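# Seat the matching relay in the rack's empty pocket

## Task

Locate the loose relay (a small transparent box with a colored button on one end) whose button color is the same as that of the two relays already in the black rack. Insert it into the rack's one free pocket with the button facing up, pressed fully down. It counts as a failure if either relay that was already in the rack gets raised or comes out.

## Robot and tools

Robot: two arms, left_arm and right_arm, each with a two-finger gripper. left_arm is on the +y side; the names do not tell you which side of an image it appears on. Calibrated bases in the scene frame: left_arm at (+0.028, +0.449, +0.049) m, right_arm at (+0.055, -0.476, +0.049) m, both turned almost nothing about z. The scene frame has its origin at table-top height, halfway between the nominal bases, with +x pointing out over the table and +z up. A camera stand sits behind the arms. A loose object may occasionally get a brief shove from outside.

Frames: each arm reports its hand pose, velocities, targets and wrist-camera pose in its own base frame. Offsets you send are along that arm's base axes, and rotations turn about the arm's Hand target position. On the gripper, the fingers point along its +z, they open and close along its x, and a block about 10 cm long sticks out toward its -y. end_effector_position is the point between the pads; fingertips reach 17.5 mm past it. Reported positions and orientations can be off by a few cm, more at long reach.

Cameras: cam_left_wrist and cam_right_wrist, each 896x504, images in that order. Their calibration (K, distortion, T_world_to_cam) is given per camera; a wrist camera's pose comes from its arm's joint readings and may lag while the arm moves.

execute_actions(actions, cameras): actions is a list of actions; each action is a table of at most 15 rows, one row per 1/30 s step, and a short table repeats its last row to fill 15 steps. Every row is one list of 18 numbers in [-1, 1] covering both arms: left dx, dy, dz, rx, ry, rz, gripper position, force_limit, speed, then the same nine for the right arm. dx..rz are an offset, not a pose: they are measured from that arm's Hand target at the start of the action, and every row of the action is measured from that same start. Scale: 1.0 equals 0.6 m or 180 degrees; rx, ry, rz form a single rotation vector. Sending the same offset again moves further. All six pose numbers at 0 asks the arm to go back to its Hand target. Images are returned only when actions is empty or cameras requests them (["all"], names, or []).

Gripper numbers are absolute settings, not offsets. position: +1 is fully open (50 mm), about -0.65 is pads touching, -1 means close until something stops the fingers. force_limit: -1 about 20 N per pad, 0 about 102 N, +1 about 185 N (actual grip may be ~15 N more). speed: -1 is 20 mm/s, 0 is 85, +1 is 150; both start at +1. A 0 is a real command, so to leave a gripper alone resend its last three numbers. New force_limit or speed only applies after a position change of at least 0.01.

move(target, speed, blend, blocking, cameras): target is one 18-number row or a list of up to 15 rows, same layout and scale as above; every row is an offset from the Hand targets at the move's start, not from the previous row. Each gripper travels a straight line, turning the short way. speed is the top path speed in m/s, 0.002 to 1 (default 0.25; turning up to twice that in rad/s), one value or one per target. blend (m) rounds corners in a list; 0 stops at each. blocking=false returns after about 0.5 s while the move continues. Moves last at least 0.5 s and are cut off at 10 s. Finger changes of the first row are sent at the start; later rows' finger changes are sent on arrival once everything is still. The result adds a move: line giving the ending (done, off_target, moving, held, fault) and limits (paced = pose clipped, held = steps withheld). Paths do not avoid obstacles or the other arm.

wait(seconds 0 to 10): lets the scene run with last commands held. stop(): brakes a running move; fingers keep moving. zoom_image(camera, region [x0, y0, x1, y1]): closer look at a pixel region, at most 504 wide and 504 high, of the newest image from cam_left_wrist or cam_right_wrist. finished_scene(scene): ends the current scene, given its number; it cannot be undone, so call it only when the relay is seated and stays so without the robot.

Reading results: Hand target is the last commanded pose after clipping; the next offsets count from it, and the gripper often rests a little short. Tool commands shows current gripper commands. object_status: 0 moving, 1 blocked while opening, 2 blocked while closing (a grip), 3 reached requested position or pads met (usually nothing held). Check for 2 after gripping. Opening in mm is roughly (250 - position_measured) x 0.202. Joint velocities within noise means the arm is still. Flange force is the estimated outside force along the gripper axes, including held weight, and is noisy. Watch for MOTOR HOT and fault lines.

Controller: each step the commanded pose is clipped to within 70 mm and 16 degrees of the measured pose, then reached by damped inverse kinematics. A clearance check withholds commands that bring the arms too close, but not always.

Avoid: a torque at a joint's limit (139 N m for waist, shoulder, elbow; 34.8 N m for the three wrist joints) or 150 N outside force stops that arm for 10 s. The arms are stiff, so never aim much past a firm contact; approach slowly, since faster contact hits harder. Do not let the arms touch or one gripper close on the other's fingers. Do not drop the relay, release it while it moves, knock the rack relays, or let anything leave the table. Long holding, stretched poses or pushing into the unreachable heat motors and can brake an arm for 30 to 60 s. Joint ranges are finite (elbow -1.187 to 4.328 rad, wrist roll ±3.927, others ±3.14 to ±3.49).

Each tool is called as name([rows], argument=value, ...), one row to a line, values as JSON.

## Session

execute_actions(actions=[])

Scene clock: 0.00 s.
left_arm: end_effector_position=(+0.3960, +0.0192, +0.2858) position_measured=3 object_status=3 end_effector_quat_wxyz=(+0.069, -0.131, +0.958, -0.244) | right_arm: end_effector_position=(+0.0642, +0.3678, +0.1832) position_measured=3 object_status=3 end_effector_quat_wxyz=(+0.279, +0.012, +0.959, +0.049)
Joint positions: left_arm=[0.764 -0.198 -0.399 0.479 -1.564 1.028] | right_arm=[2.192 -0.181 -0.66 0.517 -1.396 -0.817]
Joint velocities: within noise
Flange force (N): no reading
Hand target: left_arm +0.3960, +0.0192, +0.2858; +0.069, -0.131, +0.958, -0.244 | right_arm +0.0642, +0.3678, +0.1832; +0.279, +0.012, +0.959, +0.049
Tool commands: left_gripper/position=+1.0 left_gripper/force_limit=+1.0 left_gripper/speed=+1.0 right_gripper/position=+1.0 right_gripper/force_limit=+1.0 right_gripper/speed=+1.0
camera_calibration:
cam_left_wrist: T_world_to_cam=[[-0.957577, -0.278487, -0.0741052, 0.41633], [-0.266398, 0.953506, -0.140916, 0.140254], [0.109903, -0.115197, -0.987244, 0.37484], [0, 0, 0, 1]] pos_world=[0.394835, 0.0253905, 0.420675]
cam_right_wrist: T_world_to_cam=[[-0.839595, 0.0701844, -0.53866, 0.137469], [-0.169164, 0.908528, 0.382047, -0.375241], [0.516202, 0.411886, -0.750923, 0.0876441], [0, 0, 0, 1]] pos_world=[0.00669929, 0.295169, 0.283223]

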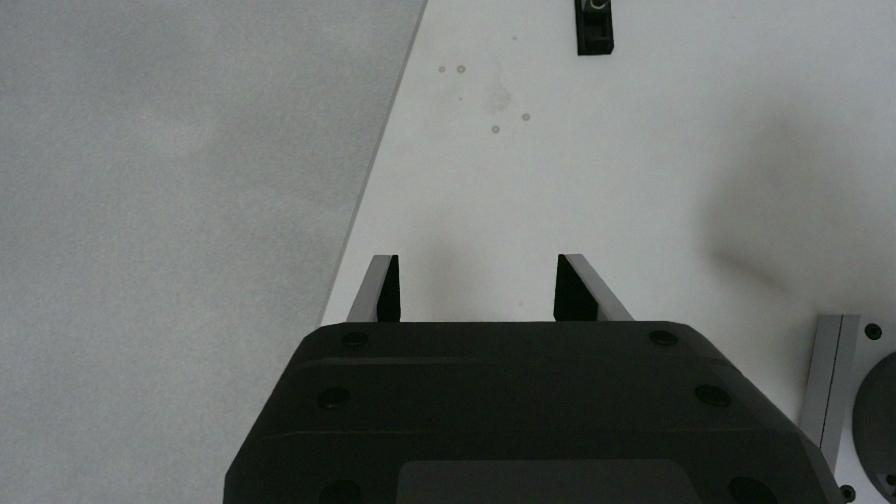

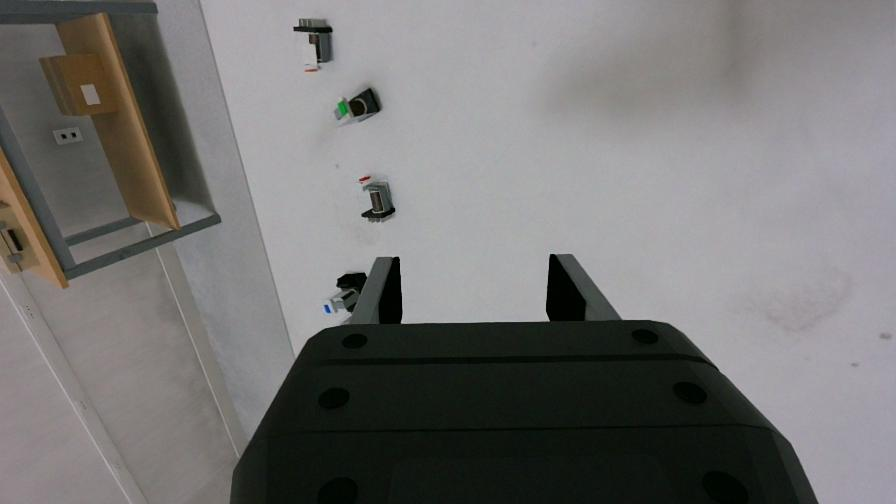

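move(target=[0,-0.5,0.03,0,0,0,1,0,1,0,-0.4,0.1,0,0,0,1,0,1], cameras=["all"])

Scene clock: 4.07 s.
left_arm: end_effector_position=(+0.3960, -0.2040, +0.2992) position_measured=3 object_status=3 end_effector_quat_wxyz=(+0.069, -0.131, +0.958, -0.244) | right_arm: end_effector_position=(+0.0694, +0.2437, +0.2110) position_measured=3 object_status=3 end_effector_quat_wxyz=(+0.277, +0.011, +0.960, +0.044)
Joint positions: left_arm=[0.155 -0.281 -0.442 0.515 -1.306 1.577] | right_arm=[2.515 -0.571 -0.81 0.391 -1.746 -0.981]
Flange force (N): left_arm=[-1.3 -6.1 6.1] | right_arm=[-0.5 -8.3 -0.2]
Hand target: left_arm +0.3960, -0.2040, +0.2992; +0.069, -0.131, +0.958, -0.244 (not the last commanded pose) | right_arm +0.0694, +0.2437, +0.2110; +0.277, +0.011, +0.960, +0.044 (not the last commanded pose)
Off the commanded pose: left_arm 0.077 m, 0 deg | right_arm 0.120 m, 1 deg.
move: held (right_arm; a check stopped the path), off_target (left_arm; braked when a check withheld steps of right_arm); limits=held
pose unreachable (right arm): on one or more control steps of this call, first in action 0 (counted from 0), this arm could not follow its commanded pose, so it was not sent that pose on those steps. It may still have moved: this result reports where it is.
cause: moving toward the commanded pose would bring two parts of the arm too close to each other (its gripper and another part of the arm, with joints 3 (elbow) to 6 (wrist roll) between them, 44 mm apart when it was first held).
camera_calibration:
cam_left_wrist: T_world_to_cam=[[-0.957577, -0.278487, -0.0741052, 0.355185], [-0.266398, 0.953506, -0.140916, 0.354855], [0.109903, -0.115197, -0.987244, 0.36227], [0, 0, 0, 1]] pos_world=[0.394835, -0.19771, 0.433975]
cam_right_wrist: T_world_to_cam=[[-0.841723, 0.0651726, -0.535962, 0.166332], [-0.166311, 0.913121, 0.372224, -0.27158], [0.513657, 0.402445, -0.757756, 0.16086], [0, 0, 0, 1]] pos_world=[0.0122124, 0.172408, 0.312129]

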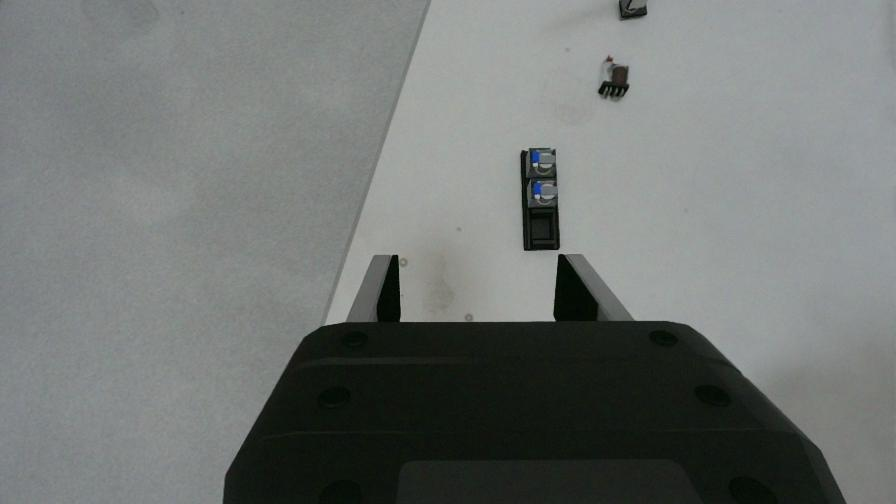

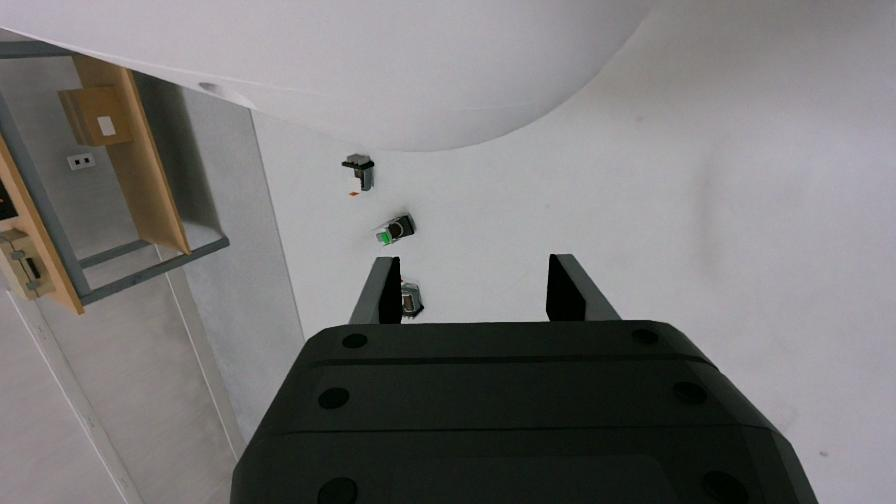

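move(target=[0,0,0,0,0,0,1,0,1,0.4,-0.5,0.2,-0.026,0.179,0,1,0,1], cameras=["all"])

Scene clock: 7.30 s.
left_arm: end_effector_position=(+0.3960, -0.2040, +0.2992) position_measured=3 object_status=3 end_effector_quat_wxyz=(+0.069, -0.131, +0.958, -0.244) | right_arm: end_effector_position=(+0.0833, +0.2277, +0.2165) position_measured=3 object_status=3 end_effector_quat_wxyz=(+0.261, +0.011, +0.964, +0.041)
Joint positions: left_arm=[0.155 -0.281 -0.442 0.515 -1.306 1.577] | right_arm=[2.511 -0.656 -0.819 0.374 -1.794 -0.952]
Flange force (N): left_arm=[-1.1 -5.5 5.4] | right_arm=no reading
Hand target: left_arm +0.3960, -0.2040, +0.2992; +0.069, -0.131, +0.958, -0.244 | right_arm +0.0833, +0.2277, +0.2165; +0.261, +0.011, +0.964, +0.041 (not the last commanded pose)
Off the commanded pose: left_arm 0.000 m, 0 deg | right_arm 0.381 m, 31 deg.
move: held (right_arm; a check stopped the path); limits=held
pose unreachable (right arm): on one or more control steps of this call, first in action 0 (counted from 0), this arm could not follow its commanded pose, so it was not sent that pose on those steps. It may still have moved: this result reports where it is.
cause: moving toward the commanded pose would bring two parts of the arm too close to each other (its gripper and another part of the arm, with joints 3 (elbow) to 6 (wrist roll) between them, 24 mm apart when it was first held).
camera_calibration:
cam_left_wrist: T_world_to_cam=[[-0.957577, -0.278487, -0.0741052, 0.355185], [-0.266398, 0.953506, -0.140916, 0.354855], [0.109903, -0.115197, -0.987244, 0.36227], [0, 0, 0, 1]] pos_world=[0.394835, -0.19771, 0.433975]
cam_right_wrist: T_world_to_cam=[[-0.858519, 0.0620218, -0.509018, 0.178293], [-0.154255, 0.915443, 0.371712, -0.257987], [0.489031, 0.39764, -0.776357, 0.171479], [0, 0, 0, 1]] pos_world=[0.0294138, 0.156927, 0.319781]

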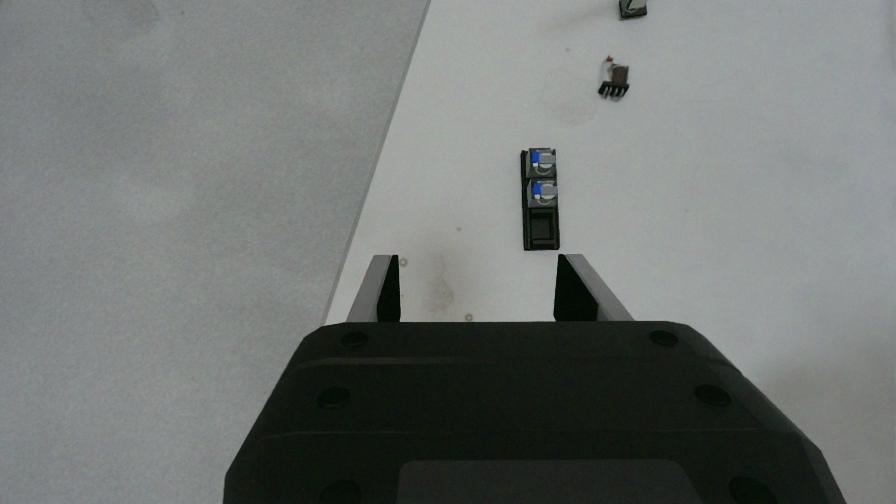

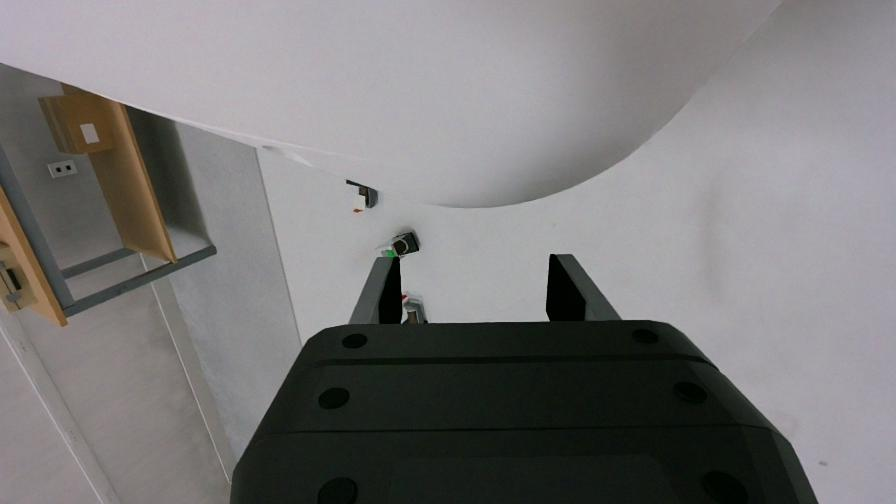

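move([
  [0,0,0,0,0,0,1,0,1,0.2,0.15,0.1,0,0,0,1,0,1],
  [0,0,0,0,0,0,1,0,1,0.45,0,0.15,0,0.0,-0.25,1,0,1],
  [0,0,0,0,0,0,1,0,1,0.45,-0.4,0.15,0,0,-0.45,1,0,1],
], blend=0.04, cameras=["cam_right_wrist"])

Scene clock: 12.30 s.
left_arm: end_effector_position=(+0.3960, -0.2040, +0.2992) position_measured=3 object_status=3 end_effector_quat_wxyz=(+0.069, -0.131, +0.958, -0.244) | right_arm: end_effector_position=(+0.3533, -0.0123, +0.3065) position_measured=3 object_status=3 end_effector_quat_wxyz=(+0.225, +0.635, +0.726, -0.139)
Joint positions: left_arm=[0.155 -0.281 -0.442 0.515 -1.306 1.577] | right_arm=[0.783 -0.291 -0.429 0.472 -1.687 -0.654]
Flange force (N): left_arm=[-1.7 -5.7 6.0] | right_arm=[1.5 -4.9 -0.4]
Hand target: left_arm +0.3960, -0.2040, +0.2992; +0.069, -0.131, +0.958, -0.244 | right_arm +0.3533, -0.0123, +0.3065; +0.225, +0.635, +0.726, -0.139
Off the commanded pose: left_arm 0.000 m, 0 deg | right_arm 0.000 m, 0 deg.
move: done
camera_calibration:
cam_right_wrist: T_world_to_cam=[[-0.0730581, 0.857647, -0.509023, 0.203131], [0.880014, 0.295599, 0.371747, -0.403124], [0.469295, -0.420788, -0.776337, 0.201616], [0, 0, 0, 1]] pos_world=[0.274978, 0.0297866, 0.409781]
Images, in order (width x height): cam_right_wrist 896x504.

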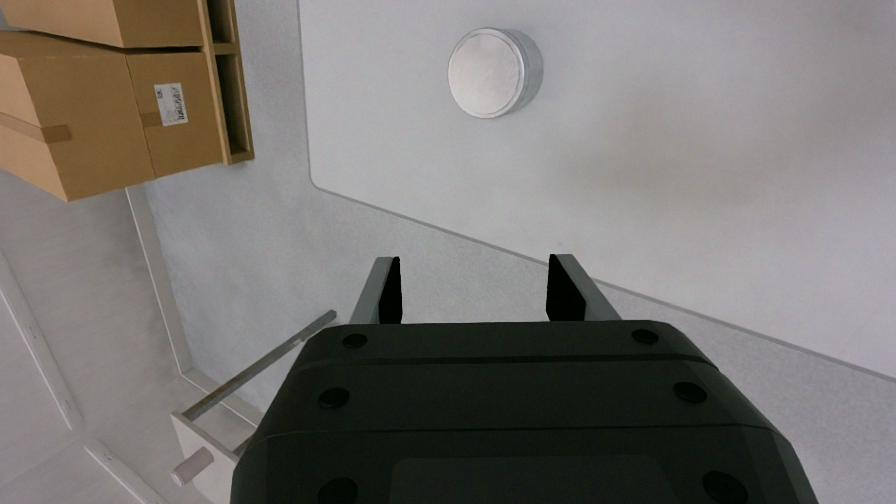

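move(target=[-0.05,0.9,0,0,0,0,1,0,1,-0.1,0.45,0,0,0.0,0,1,0,1], speed=0.35, cameras=["all"])

Scene clock: 17.30 s.
left_arm: end_effector_position=(+0.3660, +0.3360, +0.2992) position_measured=3 object_status=3 end_effector_quat_wxyz=(+0.069, -0.131, +0.958, -0.244) | right_arm: end_effector_position=(+0.2933, +0.2577, +0.3065) position_measured=3 object_status=3 end_effector_quat_wxyz=(+0.225, +0.635, +0.726, -0.139)
Joint positions: left_arm=[1.22 0.299 0.186 0.358 -1.828 0.65] | right_arm=[1.294 0.076 -0.051 0.297 -1.891 -1.131]
Flange force (N): left_arm=[-3.7 -0.6 3.1] | right_arm=[-2.8 -4.7 1.6]
Hand target: left_arm +0.3660, +0.3360, +0.2992; +0.069, -0.131, +0.958, -0.244 | right_arm +0.2933, +0.2577, +0.3065; +0.225, +0.635, +0.726, -0.139
Off the commanded pose: left_arm 0.000 m, 0 deg | right_arm 0.000 m, 0 deg.
move: done; limits=paced
camera_calibration:
cam_left_wrist: T_world_to_cam=[[-0.957566, -0.2785, -0.0741995, 0.47689], [-0.266397, 0.953503, -0.140943, -0.168004], [0.110002, -0.115195, -0.987233, 0.427831], [0, 0, 0, 1]] pos_world=[0.364835, 0.34229, 0.434075]
cam_right_wrist: T_world_to_cam=[[-0.0730311, 0.857661, -0.509003, -0.0328354], [0.880058, 0.295532, 0.371697, -0.430104], [0.469217, -0.420807, -0.776374, 0.343424], [0, 0, 0, 1]] pos_world=[0.214978, 0.299787, 0.409781]

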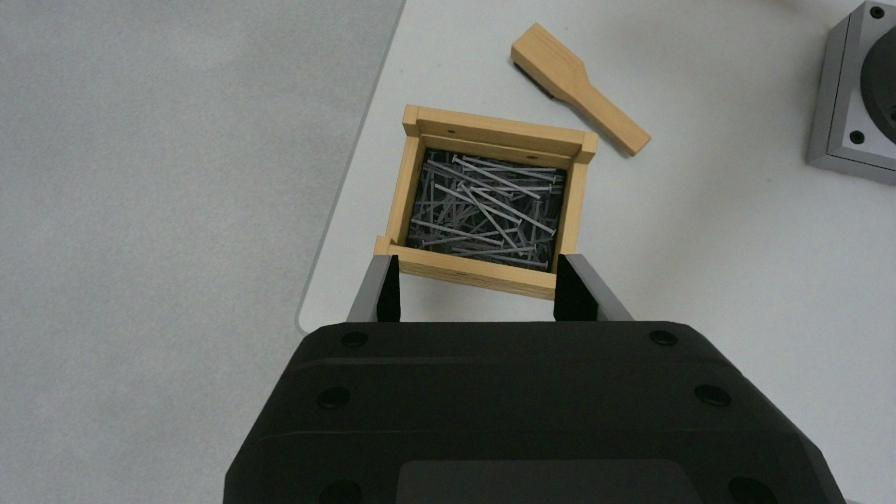

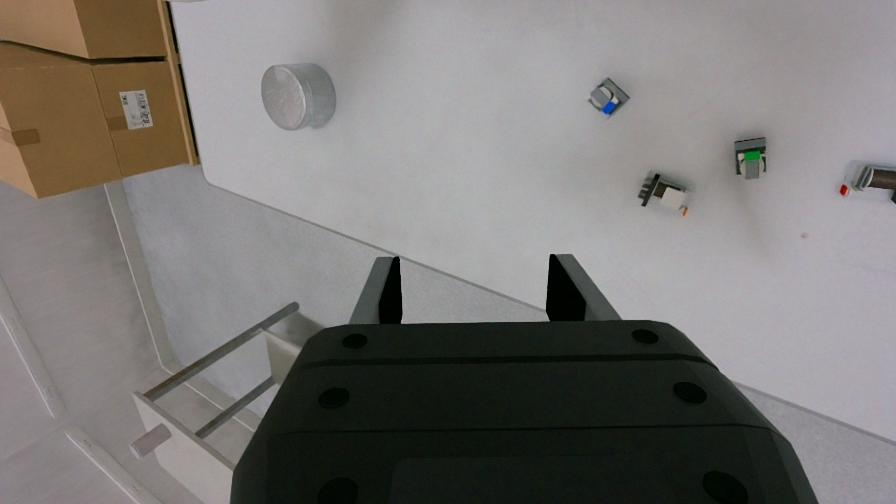

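zoom_image(camera="cam_right_wrist", region=[568, 60, 648, 140])

Scaled by 6.300 from the camera's 896x504 image, which has a finer 1280x720 frame.

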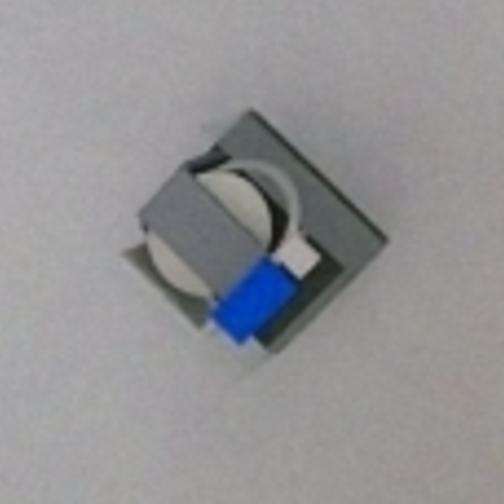

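move(target=[0.05,-0.827,0,0,0,0,1,0,1,-0.04,-0.075,-0.311,0.174,-0.010,-0.221,1,0,1], speed=0.35, cameras=["all"])

zoom_image(camera="cam_left_wrist", region=[480, 60, 640, 220])

zoom_image(camera="cam_right_wrist", region=[370, 200, 580, 340])

Scene clock: 26.23 s.
left_arm: end_effector_position=(+0.3960, -0.1602, +0.2992) position_measured=3 object_status=3 end_effector_quat_wxyz=(+0.069, -0.131, +0.958, -0.244) | right_arm: end_effector_position=(+0.2693, +0.2127, +0.1199) position_measured=3 object_status=3 end_effector_quat_wxyz=(+0.000, +0.879, +0.476, +0.001)
Joint positions: left_arm=[0.288 -0.295 -0.454 0.52 -1.373 1.461] | right_arm=[1.057 -0.209 -0.57 0 -1.209 -1.636]
Flange force (N): left_arm=[-2.1 -4.0 4.6] | right_arm=[-5.3 -3.4 -1.4]
Hand target: left_arm +0.3960, -0.1602, +0.2992; +0.069, -0.131, +0.958, -0.244 | right_arm +0.2693, +0.2127, +0.1199; +0.000, +0.879, +0.476, +0.001
Off the commanded pose: left_arm 0.000 m, 0 deg | right_arm 0.000 m, 0 deg.
move: done; limits=paced
camera_calibration:
cam_left_wrist: T_world_to_cam=[[-0.957566, -0.2785, -0.0741995, 0.367425], [-0.266397, 0.953503, -0.140943, 0.313116], [0.110002, -0.115195, -0.987233, 0.367371], [0, 0, 0, 1]] pos_world=[0.394835, -0.15391, 0.434075]
cam_right_wrist: T_world_to_cam=[[0.561908, 0.827163, -0.00773568, -0.31559], [0.781817, -0.528002, 0.331625, -0.119879], [0.270224, -0.192391, -0.94338, 0.215941], [0, 0, 0, 1]] pos_world=[0.212704, 0.239293, 0.241027]

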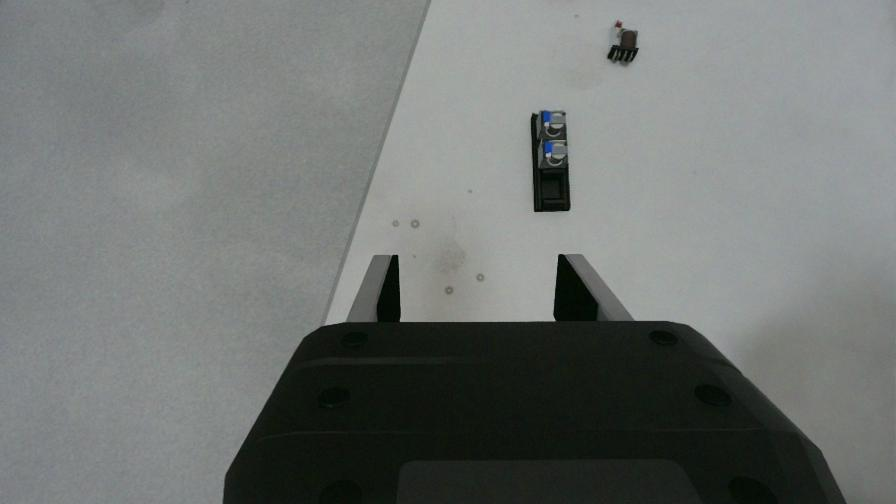

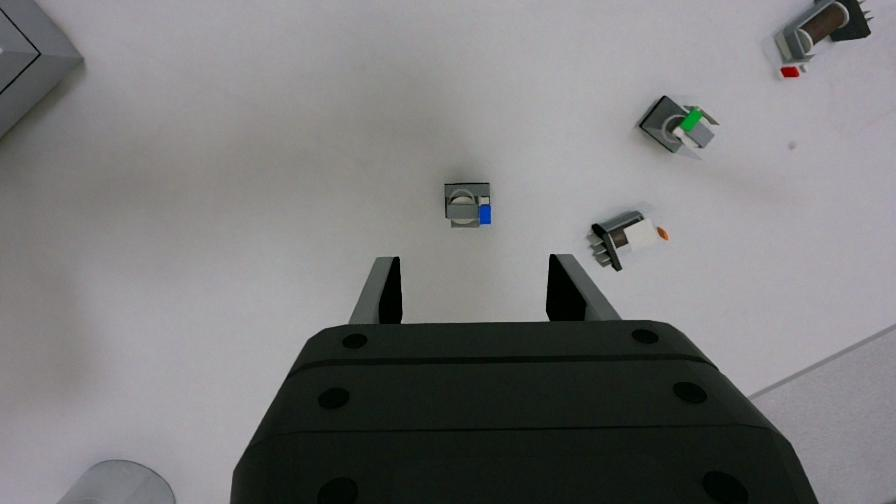

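Scaled by 3.150 from the camera's 896x504 image, which has a finer 1280x720 frame.

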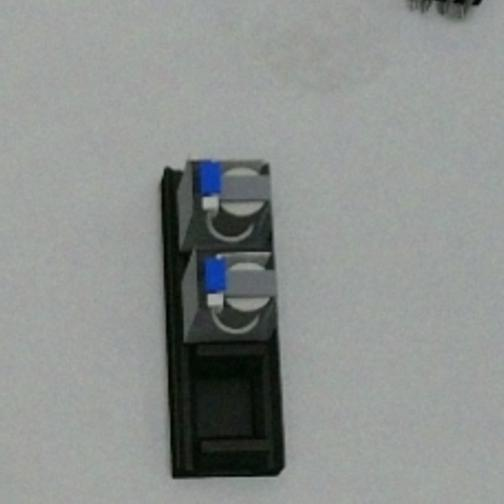

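Scaled by 2.400 from the camera's 896x504 image, which has a finer 1280x720 frame.

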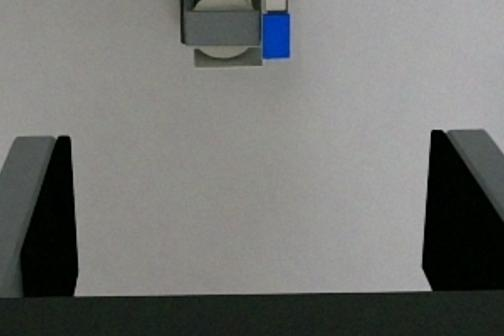

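move(target=[0,0,0,0,0,0,1,0,1,0.0035,0.0015,-0.215,0,0,0,1,-0.9,-0.8], speed=0.15, cameras=["cam_right_wrist"])

zoom_image(camera="cam_right_wrist", region=[370, 190, 580, 330])

Scene clock: 33.27 s.
left_arm: end_effector_position=(+0.3960, -0.1602, +0.2992) position_measured=3 object_status=3 end_effector_quat_wxyz=(+0.069, -0.131, +0.958, -0.244) | right_arm: end_effector_position=(+0.2714, +0.2136, -0.0091) position_measured=3 object_status=3 end_effector_quat_wxyz=(+0.000, +0.879, +0.476, +0.001)
Joint positions: left_arm=[0.288 -0.295 -0.454 0.52 -1.373 1.461] | right_arm=[1.053 0.004 -0.735 0 -0.831 -1.631]
Flange force (N): left_arm=[-2.2 -5.8 5.7] | right_arm=[-5.1 -2.6 -4.8]
Hand target: left_arm +0.3960, -0.1602, +0.2992; +0.069, -0.131, +0.958, -0.244 | right_arm +0.2714, +0.2136, -0.0091; +0.000, +0.879, +0.476, +0.001
Off the commanded pose: left_arm 0.000 m, 0 deg | right_arm 0.000 m, 0 deg.
move: done
camera_calibration:
cam_right_wrist: T_world_to_cam=[[0.561908, 0.827163, -0.00773568, -0.318512], [0.781817, -0.528002, 0.331625, -0.0782655], [0.270224, -0.192391, -0.94338, 0.0938503], [0, 0, 0, 1]] pos_world=[0.214804, 0.240193, 0.112027]
Images, in order (width x height): cam_right_wrist 896x504.

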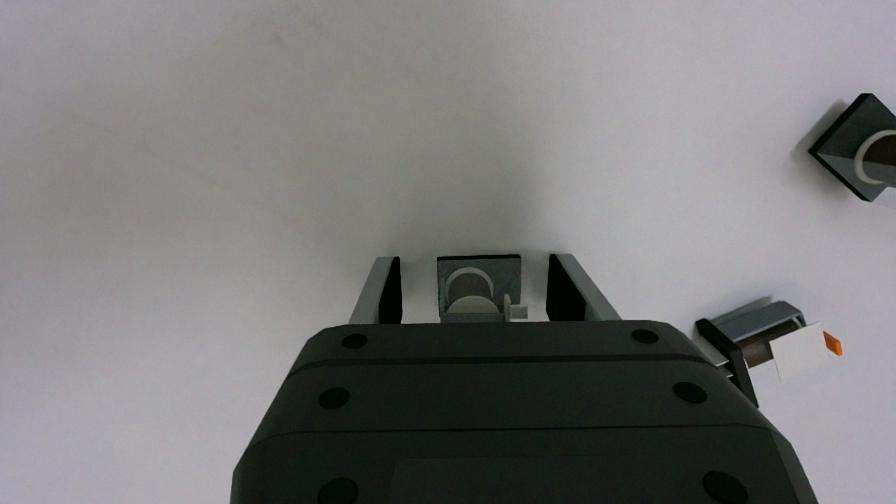

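Scaled by 2.400 from the camera's 896x504 image, which has a finer 1280x720 frame.

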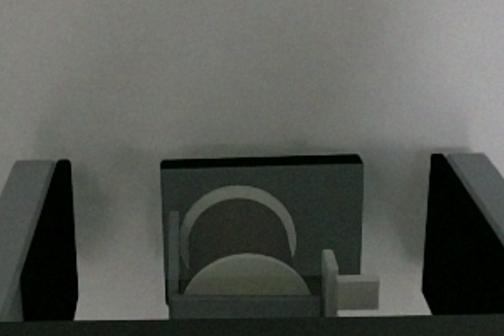

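move([
  [0,0,0,0,0,0,1,0,1,0,0,0.02,0,0,0,1,-0.9,-0.8],
  [0,0,0,0,0,0,1,0,1,0,0,0.02,0,0,0,-1,-0.8,-0.8],
  [0,0,0,0,0,0,1,0,1,0,0,0.2,0,0,0,-1,-0.8,-0.8],
], speed=0.12, cameras=["all"])

zoom_image(camera="cam_right_wrist", region=[370, 190, 580, 330])

Scene clock: 40.40 s.
left_arm: end_effector_position=(+0.3960, -0.1602, +0.2992) position_measured=3 object_status=3 end_effector_quat_wxyz=(+0.069, -0.131, +0.958, -0.244) | right_arm: end_effector_position=(+0.2714, +0.2136, +0.1109) position_measured=116 object_status=2 end_effector_quat_wxyz=(+0.000, +0.879, +0.476, +0.001)
Joint positions: left_arm=[0.288 -0.295 -0.454 0.52 -1.373 1.461] | right_arm=[1.053 -0.193 -0.58 0.001 -1.183 -1.631]
Flange force (N): left_arm=[-2.3 -5.7 5.5] | right_arm=[-5.7 -2.2 -2.0]
Hand target: left_arm +0.3960, -0.1602, +0.2992; +0.069, -0.131, +0.958, -0.244 | right_arm +0.2714, +0.2136, +0.1109; +0.000, +0.879, +0.476, +0.001
Off the commanded pose: left_arm 0.000 m, 0 deg | right_arm 0.000 m, 0 deg.
move: done
camera_calibration:
cam_left_wrist: T_world_to_cam=[[-0.957577, -0.278487, -0.0741052, 0.367383], [-0.266398, 0.953506, -0.140916, 0.313091], [0.109903, -0.115197, -0.987244, 0.367316], [0, 0, 0, 1]] pos_world=[0.394835, -0.15391, 0.433975]
cam_right_wrist: T_world_to_cam=[[0.561797, 0.827238, -0.0078431, -0.317527], [0.781828, -0.527811, 0.331904, -0.118304], [0.270424, -0.192595, -0.943281, 0.206993], [0, 0, 0, 1]] pos_world=[0.214903, 0.240094, 0.232027]

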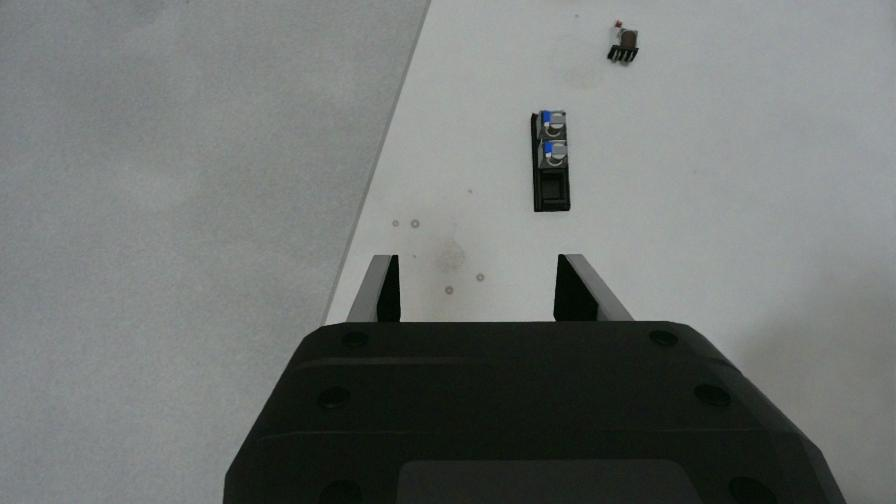

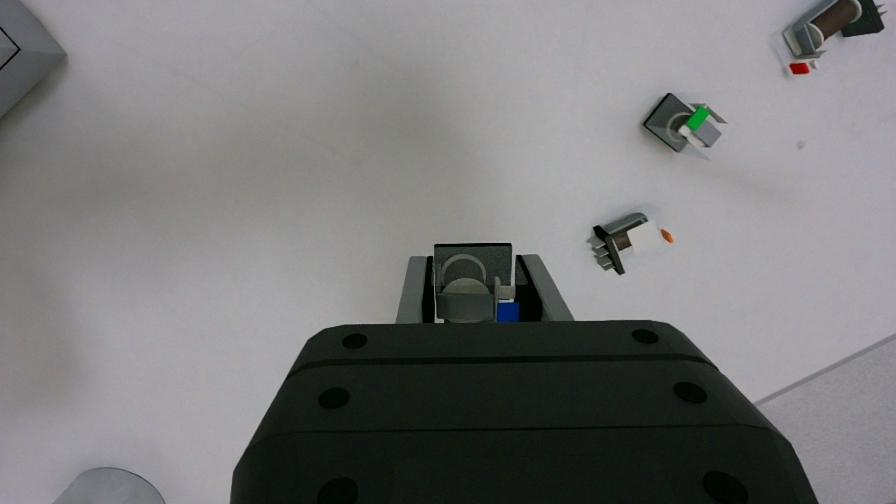

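Scaled by 2.400 from the camera's 896x504 image, which has a finer 1280x720 frame.

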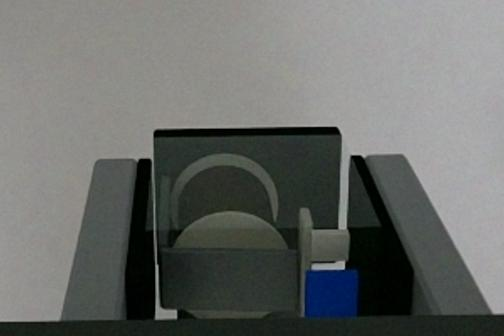

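move(target=[0,0.5,0,0,0,0,1,0,1,0.106,0.672,0.065,0,0,-0.229,-1,-0.8,-0.8], speed=0.3, cameras=["cam_right_wrist"])

zoom_image(camera="cam_right_wrist", region=[380, 140, 580, 330])

Scene clock: 46.17 s.
left_arm: end_effector_position=(+0.3960, +0.1398, +0.2992) position_measured=3 object_status=3 end_effector_quat_wxyz=(+0.069, -0.131, +0.958, -0.244) | right_arm: end_effector_position=(+0.3350, +0.6168, +0.1499) position_measured=116 object_status=2 end_effector_quat_wxyz=(+0.000, +0.991, +0.136, +0.001)
Joint positions: left_arm=[0.973 -0.029 -0.205 0.431 -1.677 0.855] | right_arm=[1.26 0.69 0.605 0.001 -1.485 -2.558]
Flange force (N): left_arm=[-5.0 -2.1 3.6] | right_arm=[-4.4 3.4 -0.9]
Hand target: left_arm +0.3960, +0.1398, +0.2992; +0.069, -0.131, +0.958, -0.244 | right_arm +0.3350, +0.6168, +0.1499; +0.000, +0.991, +0.136, +0.001
Off the commanded pose: left_arm 0.000 m, 0 deg | right_arm 0.000 m, 0 deg.
move: done
camera_calibration:
cam_right_wrist: T_world_to_cam=[[0.967733, 0.251859, -0.00777739, -0.467546], [0.240106, -0.91233, 0.331668, 0.450669], [0.076438, -0.322833, -0.943364, 0.449599], [0, 0, 0, 1]] pos_world=[0.309885, 0.67406, 0.271027]
Images, in order (width x height): cam_right_wrist 896x504.

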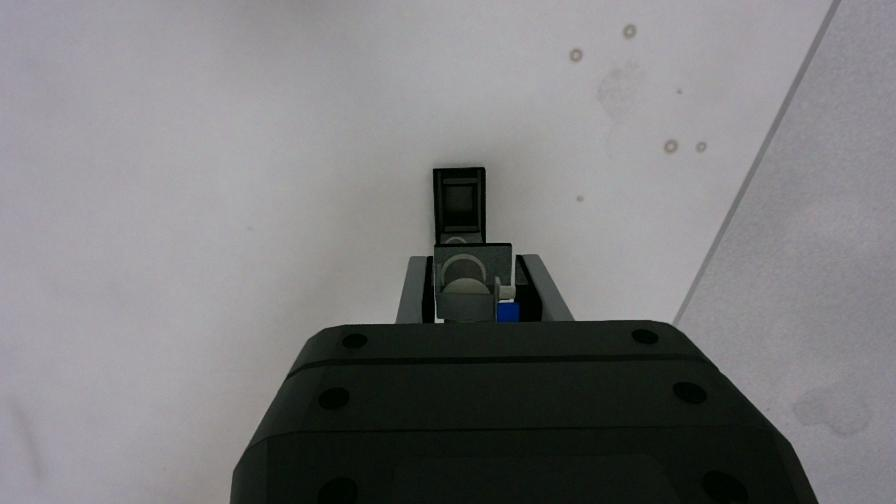

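Scaled by 2.520 from the camera's 896x504 image, which has a finer 1280x720 frame.

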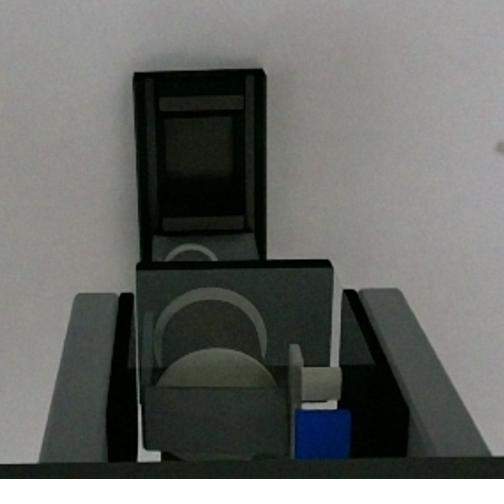

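move(target=[0,0,0,0,0,0,1,0,1,0.003,-0.024,-0.183,0,0,0.006,-1,-0.8,-0.8], speed=0.15, cameras=["cam_right_wrist"])

zoom_image(camera="cam_right_wrist", region=[380, 170, 560, 330])

Scene clock: 51.37 s.
left_arm: end_effector_position=(+0.3960, +0.1398, +0.2992) position_measured=3 object_status=3 end_effector_quat_wxyz=(+0.069, -0.131, +0.958, -0.244) | right_arm: end_effector_position=(+0.3368, +0.6024, +0.0402) position_measured=116 object_status=2 end_effector_quat_wxyz=(+0.000, +0.989, +0.146, +0.001)
Joint positions: left_arm=[0.973 -0.029 -0.205 0.431 -1.677 0.855] | right_arm=[1.251 0.72 0.392 0.001 -1.242 -2.53]
Flange force (N): left_arm=[-5.5 -2.2 3.3] | right_arm=[-4.8 4.1 -1.3]
Hand target: left_arm +0.3960, +0.1398, +0.2992; +0.069, -0.131, +0.958, -0.244 | right_arm +0.3368, +0.6024, +0.0401; +0.000, +0.989, +0.146, +0.001
Off the commanded pose: left_arm 0.000 m, 0 deg | right_arm 0.000 m, 0 deg.
move: done
camera_calibration:
cam_right_wrist: T_world_to_cam=[[0.962798, 0.270109, -0.00781142, -0.475919], [0.257322, -0.90763, 0.331652, 0.464819], [0.0824922, -0.321324, -0.943369, 0.338365], [0, 0, 0, 1]] pos_world=[0.310694, 0.659158, 0.161327]
Images, in order (width x height): cam_right_wrist 896x504.

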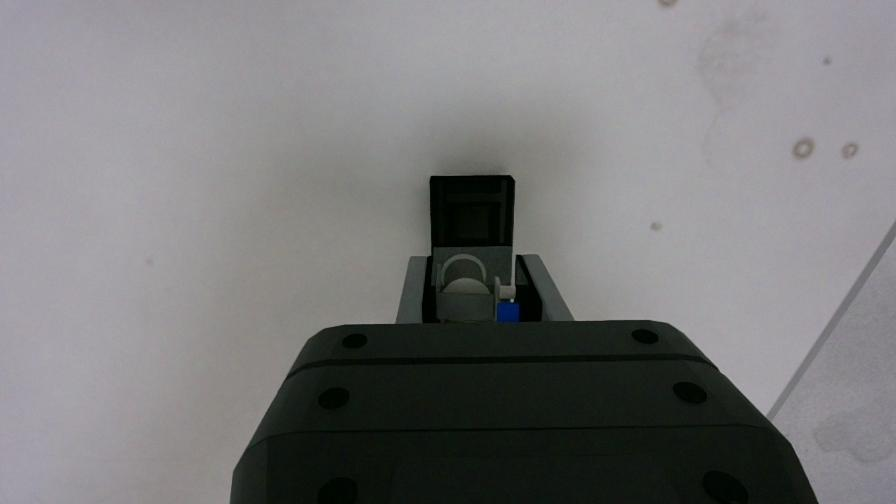

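Scaled by 2.800 from the camera's 896x504 image, which has a finer 1280x720 frame.

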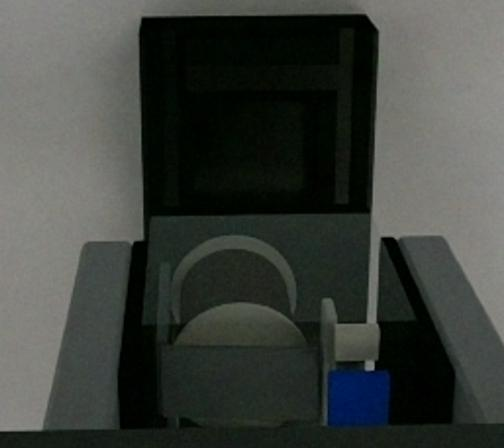

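move(target=[0,0,0,0,0,0,1,0,1,-0.0012,0.0117,-0.0167,0,0,-0.002,-1,-0.8,-0.8], speed=0.1, cameras=["cam_right_wrist"])

zoom_image(camera="cam_right_wrist", region=[410, 170, 540, 290])

Scene clock: 56.57 s.
left_arm: end_effector_position=(+0.3960, +0.1398, +0.2992) position_measured=3 object_status=3 end_effector_quat_wxyz=(+0.069, -0.131, +0.958, -0.244) | right_arm: end_effector_position=(+0.3361, +0.6094, +0.0301) position_measured=116 object_status=2 end_effector_quat_wxyz=(+0.000, +0.990, +0.142, +0.001)
Joint positions: left_arm=[0.973 -0.029 -0.205 0.431 -1.677 0.855] | right_arm=[1.255 0.744 0.407 0.001 -1.233 -2.541]
Flange force (N): left_arm=[-5.0 -2.2 3.3] | right_arm=[-5.4 4.8 -1.5]
Hand target: left_arm +0.3960, +0.1398, +0.2992; +0.069, -0.131, +0.958, -0.244 | right_arm +0.3360, +0.6094, +0.0301; +0.000, +0.990, +0.142, +0.001
Off the commanded pose: left_arm 0.000 m, 0 deg | right_arm 0.000 m, 0 deg.
move: done
camera_calibration:
cam_right_wrist: T_world_to_cam=[[0.964483, 0.264028, -0.00779715, -0.474029], [0.251586, -0.909239, 0.331645, 0.477661], [0.0804741, -0.321828, -0.943372, 0.332146], [0, 0, 0, 1]] pos_world=[0.310291, 0.666359, 0.151227]
Images, in order (width x height): cam_right_wrist 896x504.

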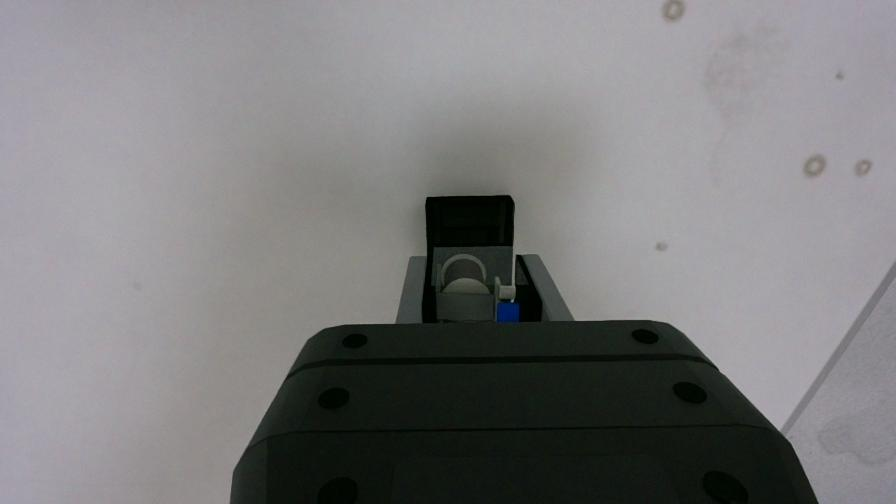

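Scaled by 3.877 from the camera's 896x504 image, which has a finer 1280x720 frame.

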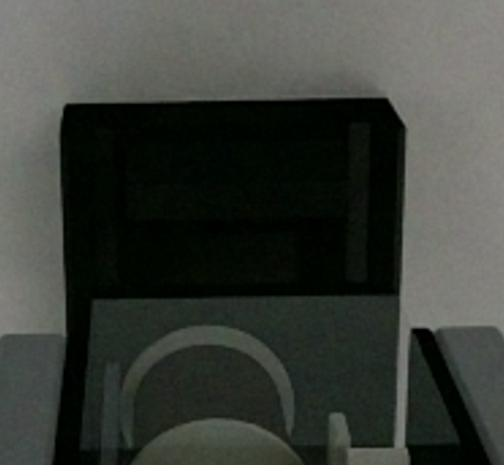

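move([
  [0,0,0,0,0,0,1,0,1,0,0.0018,-0.018,0,0,0,-1,-0.8,-0.8],
  [0,0,0,0,0,0,1,0,1,0,0.0018,-0.027,0,0,0,-1,-0.8,-0.8],
], speed=0.04, cameras=["cam_right_wrist"])

zoom_image(camera="cam_right_wrist", region=[410, 190, 540, 330])

Scene clock: 62.10 s.
left_arm: end_effector_position=(+0.3960, +0.1398, +0.2992) position_measured=3 object_status=3 end_effector_quat_wxyz=(+0.069, -0.131, +0.958, -0.244) | right_arm: end_effector_position=(+0.3360, +0.6105, +0.0139) position_measured=116 object_status=2 end_effector_quat_wxyz=(+0.000, +0.990, +0.142, +0.001)
Joint positions: left_arm=[0.973 -0.029 -0.205 0.431 -1.677 0.855] | right_arm=[1.256 0.761 0.396 0.001 -1.205 -2.541]
Flange force (N): left_arm=[-5.2 -2.4 3.7] | right_arm=[-4.2 3.9 -1.7]
Hand target: left_arm +0.3960, +0.1398, +0.2992; +0.069, -0.131, +0.958, -0.244 | right_arm +0.3360, +0.6105, +0.0139; +0.000, +0.990, +0.142, +0.001
Off the commanded pose: left_arm 0.000 m, 0 deg | right_arm 0.000 m, 0 deg.
move: done
camera_calibration:
cam_right_wrist: T_world_to_cam=[[0.964483, 0.264028, -0.00779715, -0.474445], [0.251586, -0.909239, 0.331645, 0.484034], [0.0804741, -0.321828, -0.943372, 0.317217], [0, 0, 0, 1]] pos_world=[0.310291, 0.667459, 0.135027]
Images, in order (width x height): cam_right_wrist 896x504.

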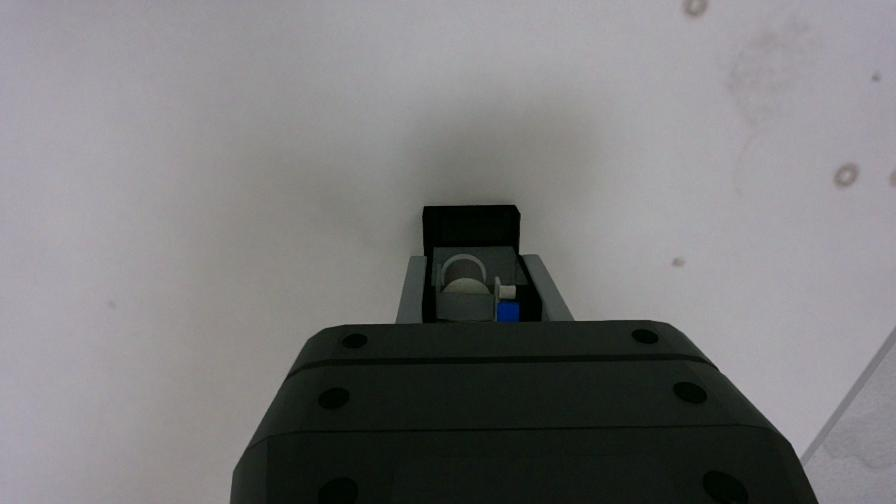

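Scaled by 3.600 from the camera's 896x504 image, which has a finer 1280x720 frame.

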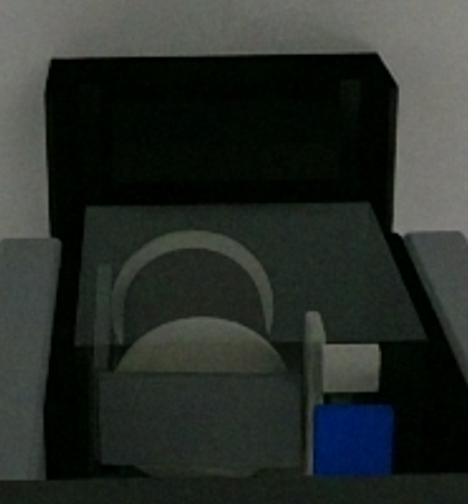

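move(target=[0,0,0,0,0,0,1,0,1,0,0,-0.01,0,0,0,-1,-0.8,-0.8], speed=0.02, cameras=["cam_right_wrist"])

zoom_image(camera="cam_right_wrist", region=[410, 190, 540, 330])

Scene clock: 63.87 s.
left_arm: end_effector_position=(+0.3960, +0.1398, +0.2992) position_measured=3 object_status=3 end_effector_quat_wxyz=(+0.069, -0.131, +0.958, -0.244) | right_arm: end_effector_position=(+0.3360, +0.6105, +0.0079) position_measured=116 object_status=2 end_effector_quat_wxyz=(+0.000, +0.990, +0.142, +0.001)
Joint positions: left_arm=[0.973 -0.029 -0.205 0.431 -1.677 0.855] | right_arm=[1.256 0.767 0.391 0.001 -1.194 -2.541]
Flange force (N): left_arm=[-5.3 -2.2 3.4] | right_arm=[-5.0 4.3 -2.4]
Hand target: left_arm +0.3960, +0.1398, +0.2992; +0.069, -0.131, +0.958, -0.244 | right_arm +0.3360, +0.6105, +0.0079; +0.000, +0.990, +0.142, +0.001
Off the commanded pose: left_arm 0.000 m, 0 deg | right_arm 0.000 m, 0 deg.
move: done
camera_calibration:
cam_right_wrist: T_world_to_cam=[[0.964483, 0.264028, -0.00779715, -0.474492], [0.251586, -0.909239, 0.331645, 0.486024], [0.0804741, -0.321828, -0.943372, 0.311557], [0, 0, 0, 1]] pos_world=[0.310291, 0.667459, 0.129027]
Images, in order (width x height): cam_right_wrist 896x504.

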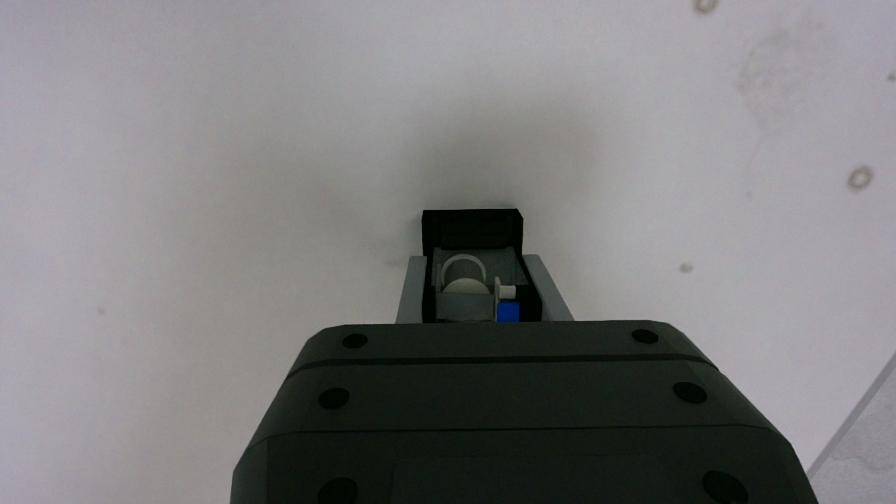

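Scaled by 3.600 from the camera's 896x504 image, which has a finer 1280x720 frame.

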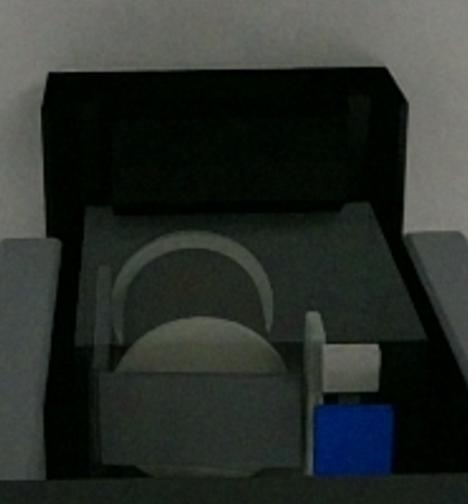

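move(target=[0,0,0,0,0,0,1,0,1,0,0,-0.0075,0,0,0,-1,-0.8,-0.8], speed=0.02, cameras=["cam_right_wrist"])

zoom_image(camera="cam_right_wrist", region=[410, 190, 540, 330])

Scene clock: 65.40 s.
left_arm: end_effector_position=(+0.3960, +0.1398, +0.2992) position_measured=3 object_status=3 end_effector_quat_wxyz=(+0.069, -0.131, +0.958, -0.244) | right_arm: end_effector_position=(+0.3361, +0.6105, +0.0035) position_measured=116 object_status=2 end_effector_quat_wxyz=(+0.000, +0.990, +0.142, +0.001)
Joint positions: left_arm=[0.973 -0.029 -0.205 0.431 -1.677 0.855] | right_arm=[1.256 0.771 0.387 0.001 -1.186 -2.541]
Flange force (N): left_arm=[-4.8 -2.4 3.5] | right_arm=[-16.6 2.6 -57.7]
Hand target: left_arm +0.3960, +0.1398, +0.2992; +0.069, -0.131, +0.958, -0.244 | right_arm +0.3360, +0.6105, +0.0034; +0.000, +0.990, +0.142, +0.001
Off the commanded pose: left_arm 0.000 m, 0 deg | right_arm 0.000 m, 0 deg.
move: done
camera_calibration:
cam_right_wrist: T_world_to_cam=[[0.964475, 0.26406, -0.00770674, -0.474556], [0.251585, -0.909231, 0.331669, 0.487475], [0.0805733, -0.321825, -0.943364, 0.307373], [0, 0, 0, 1]] pos_world=[0.31029, 0.667459, 0.124627]
Images, in order (width x height): cam_right_wrist 896x504.

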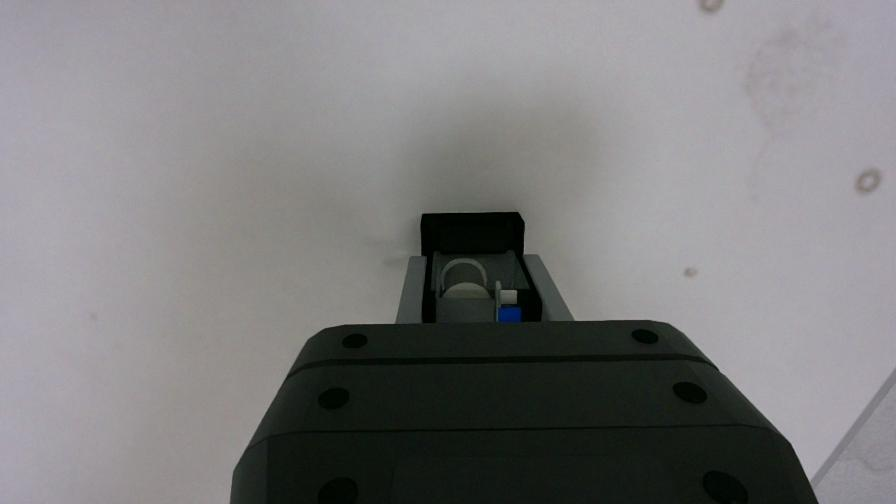

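Scaled by 3.600 from the camera's 896x504 image, which has a finer 1280x720 frame.

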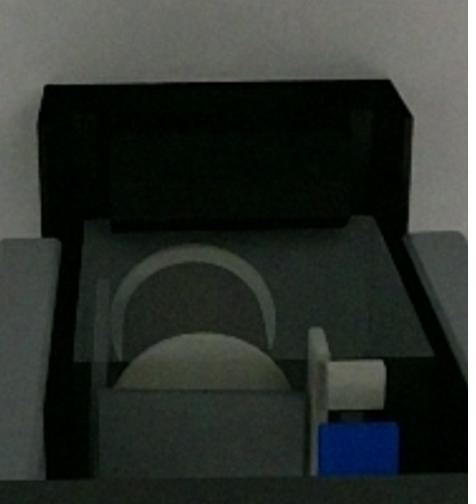

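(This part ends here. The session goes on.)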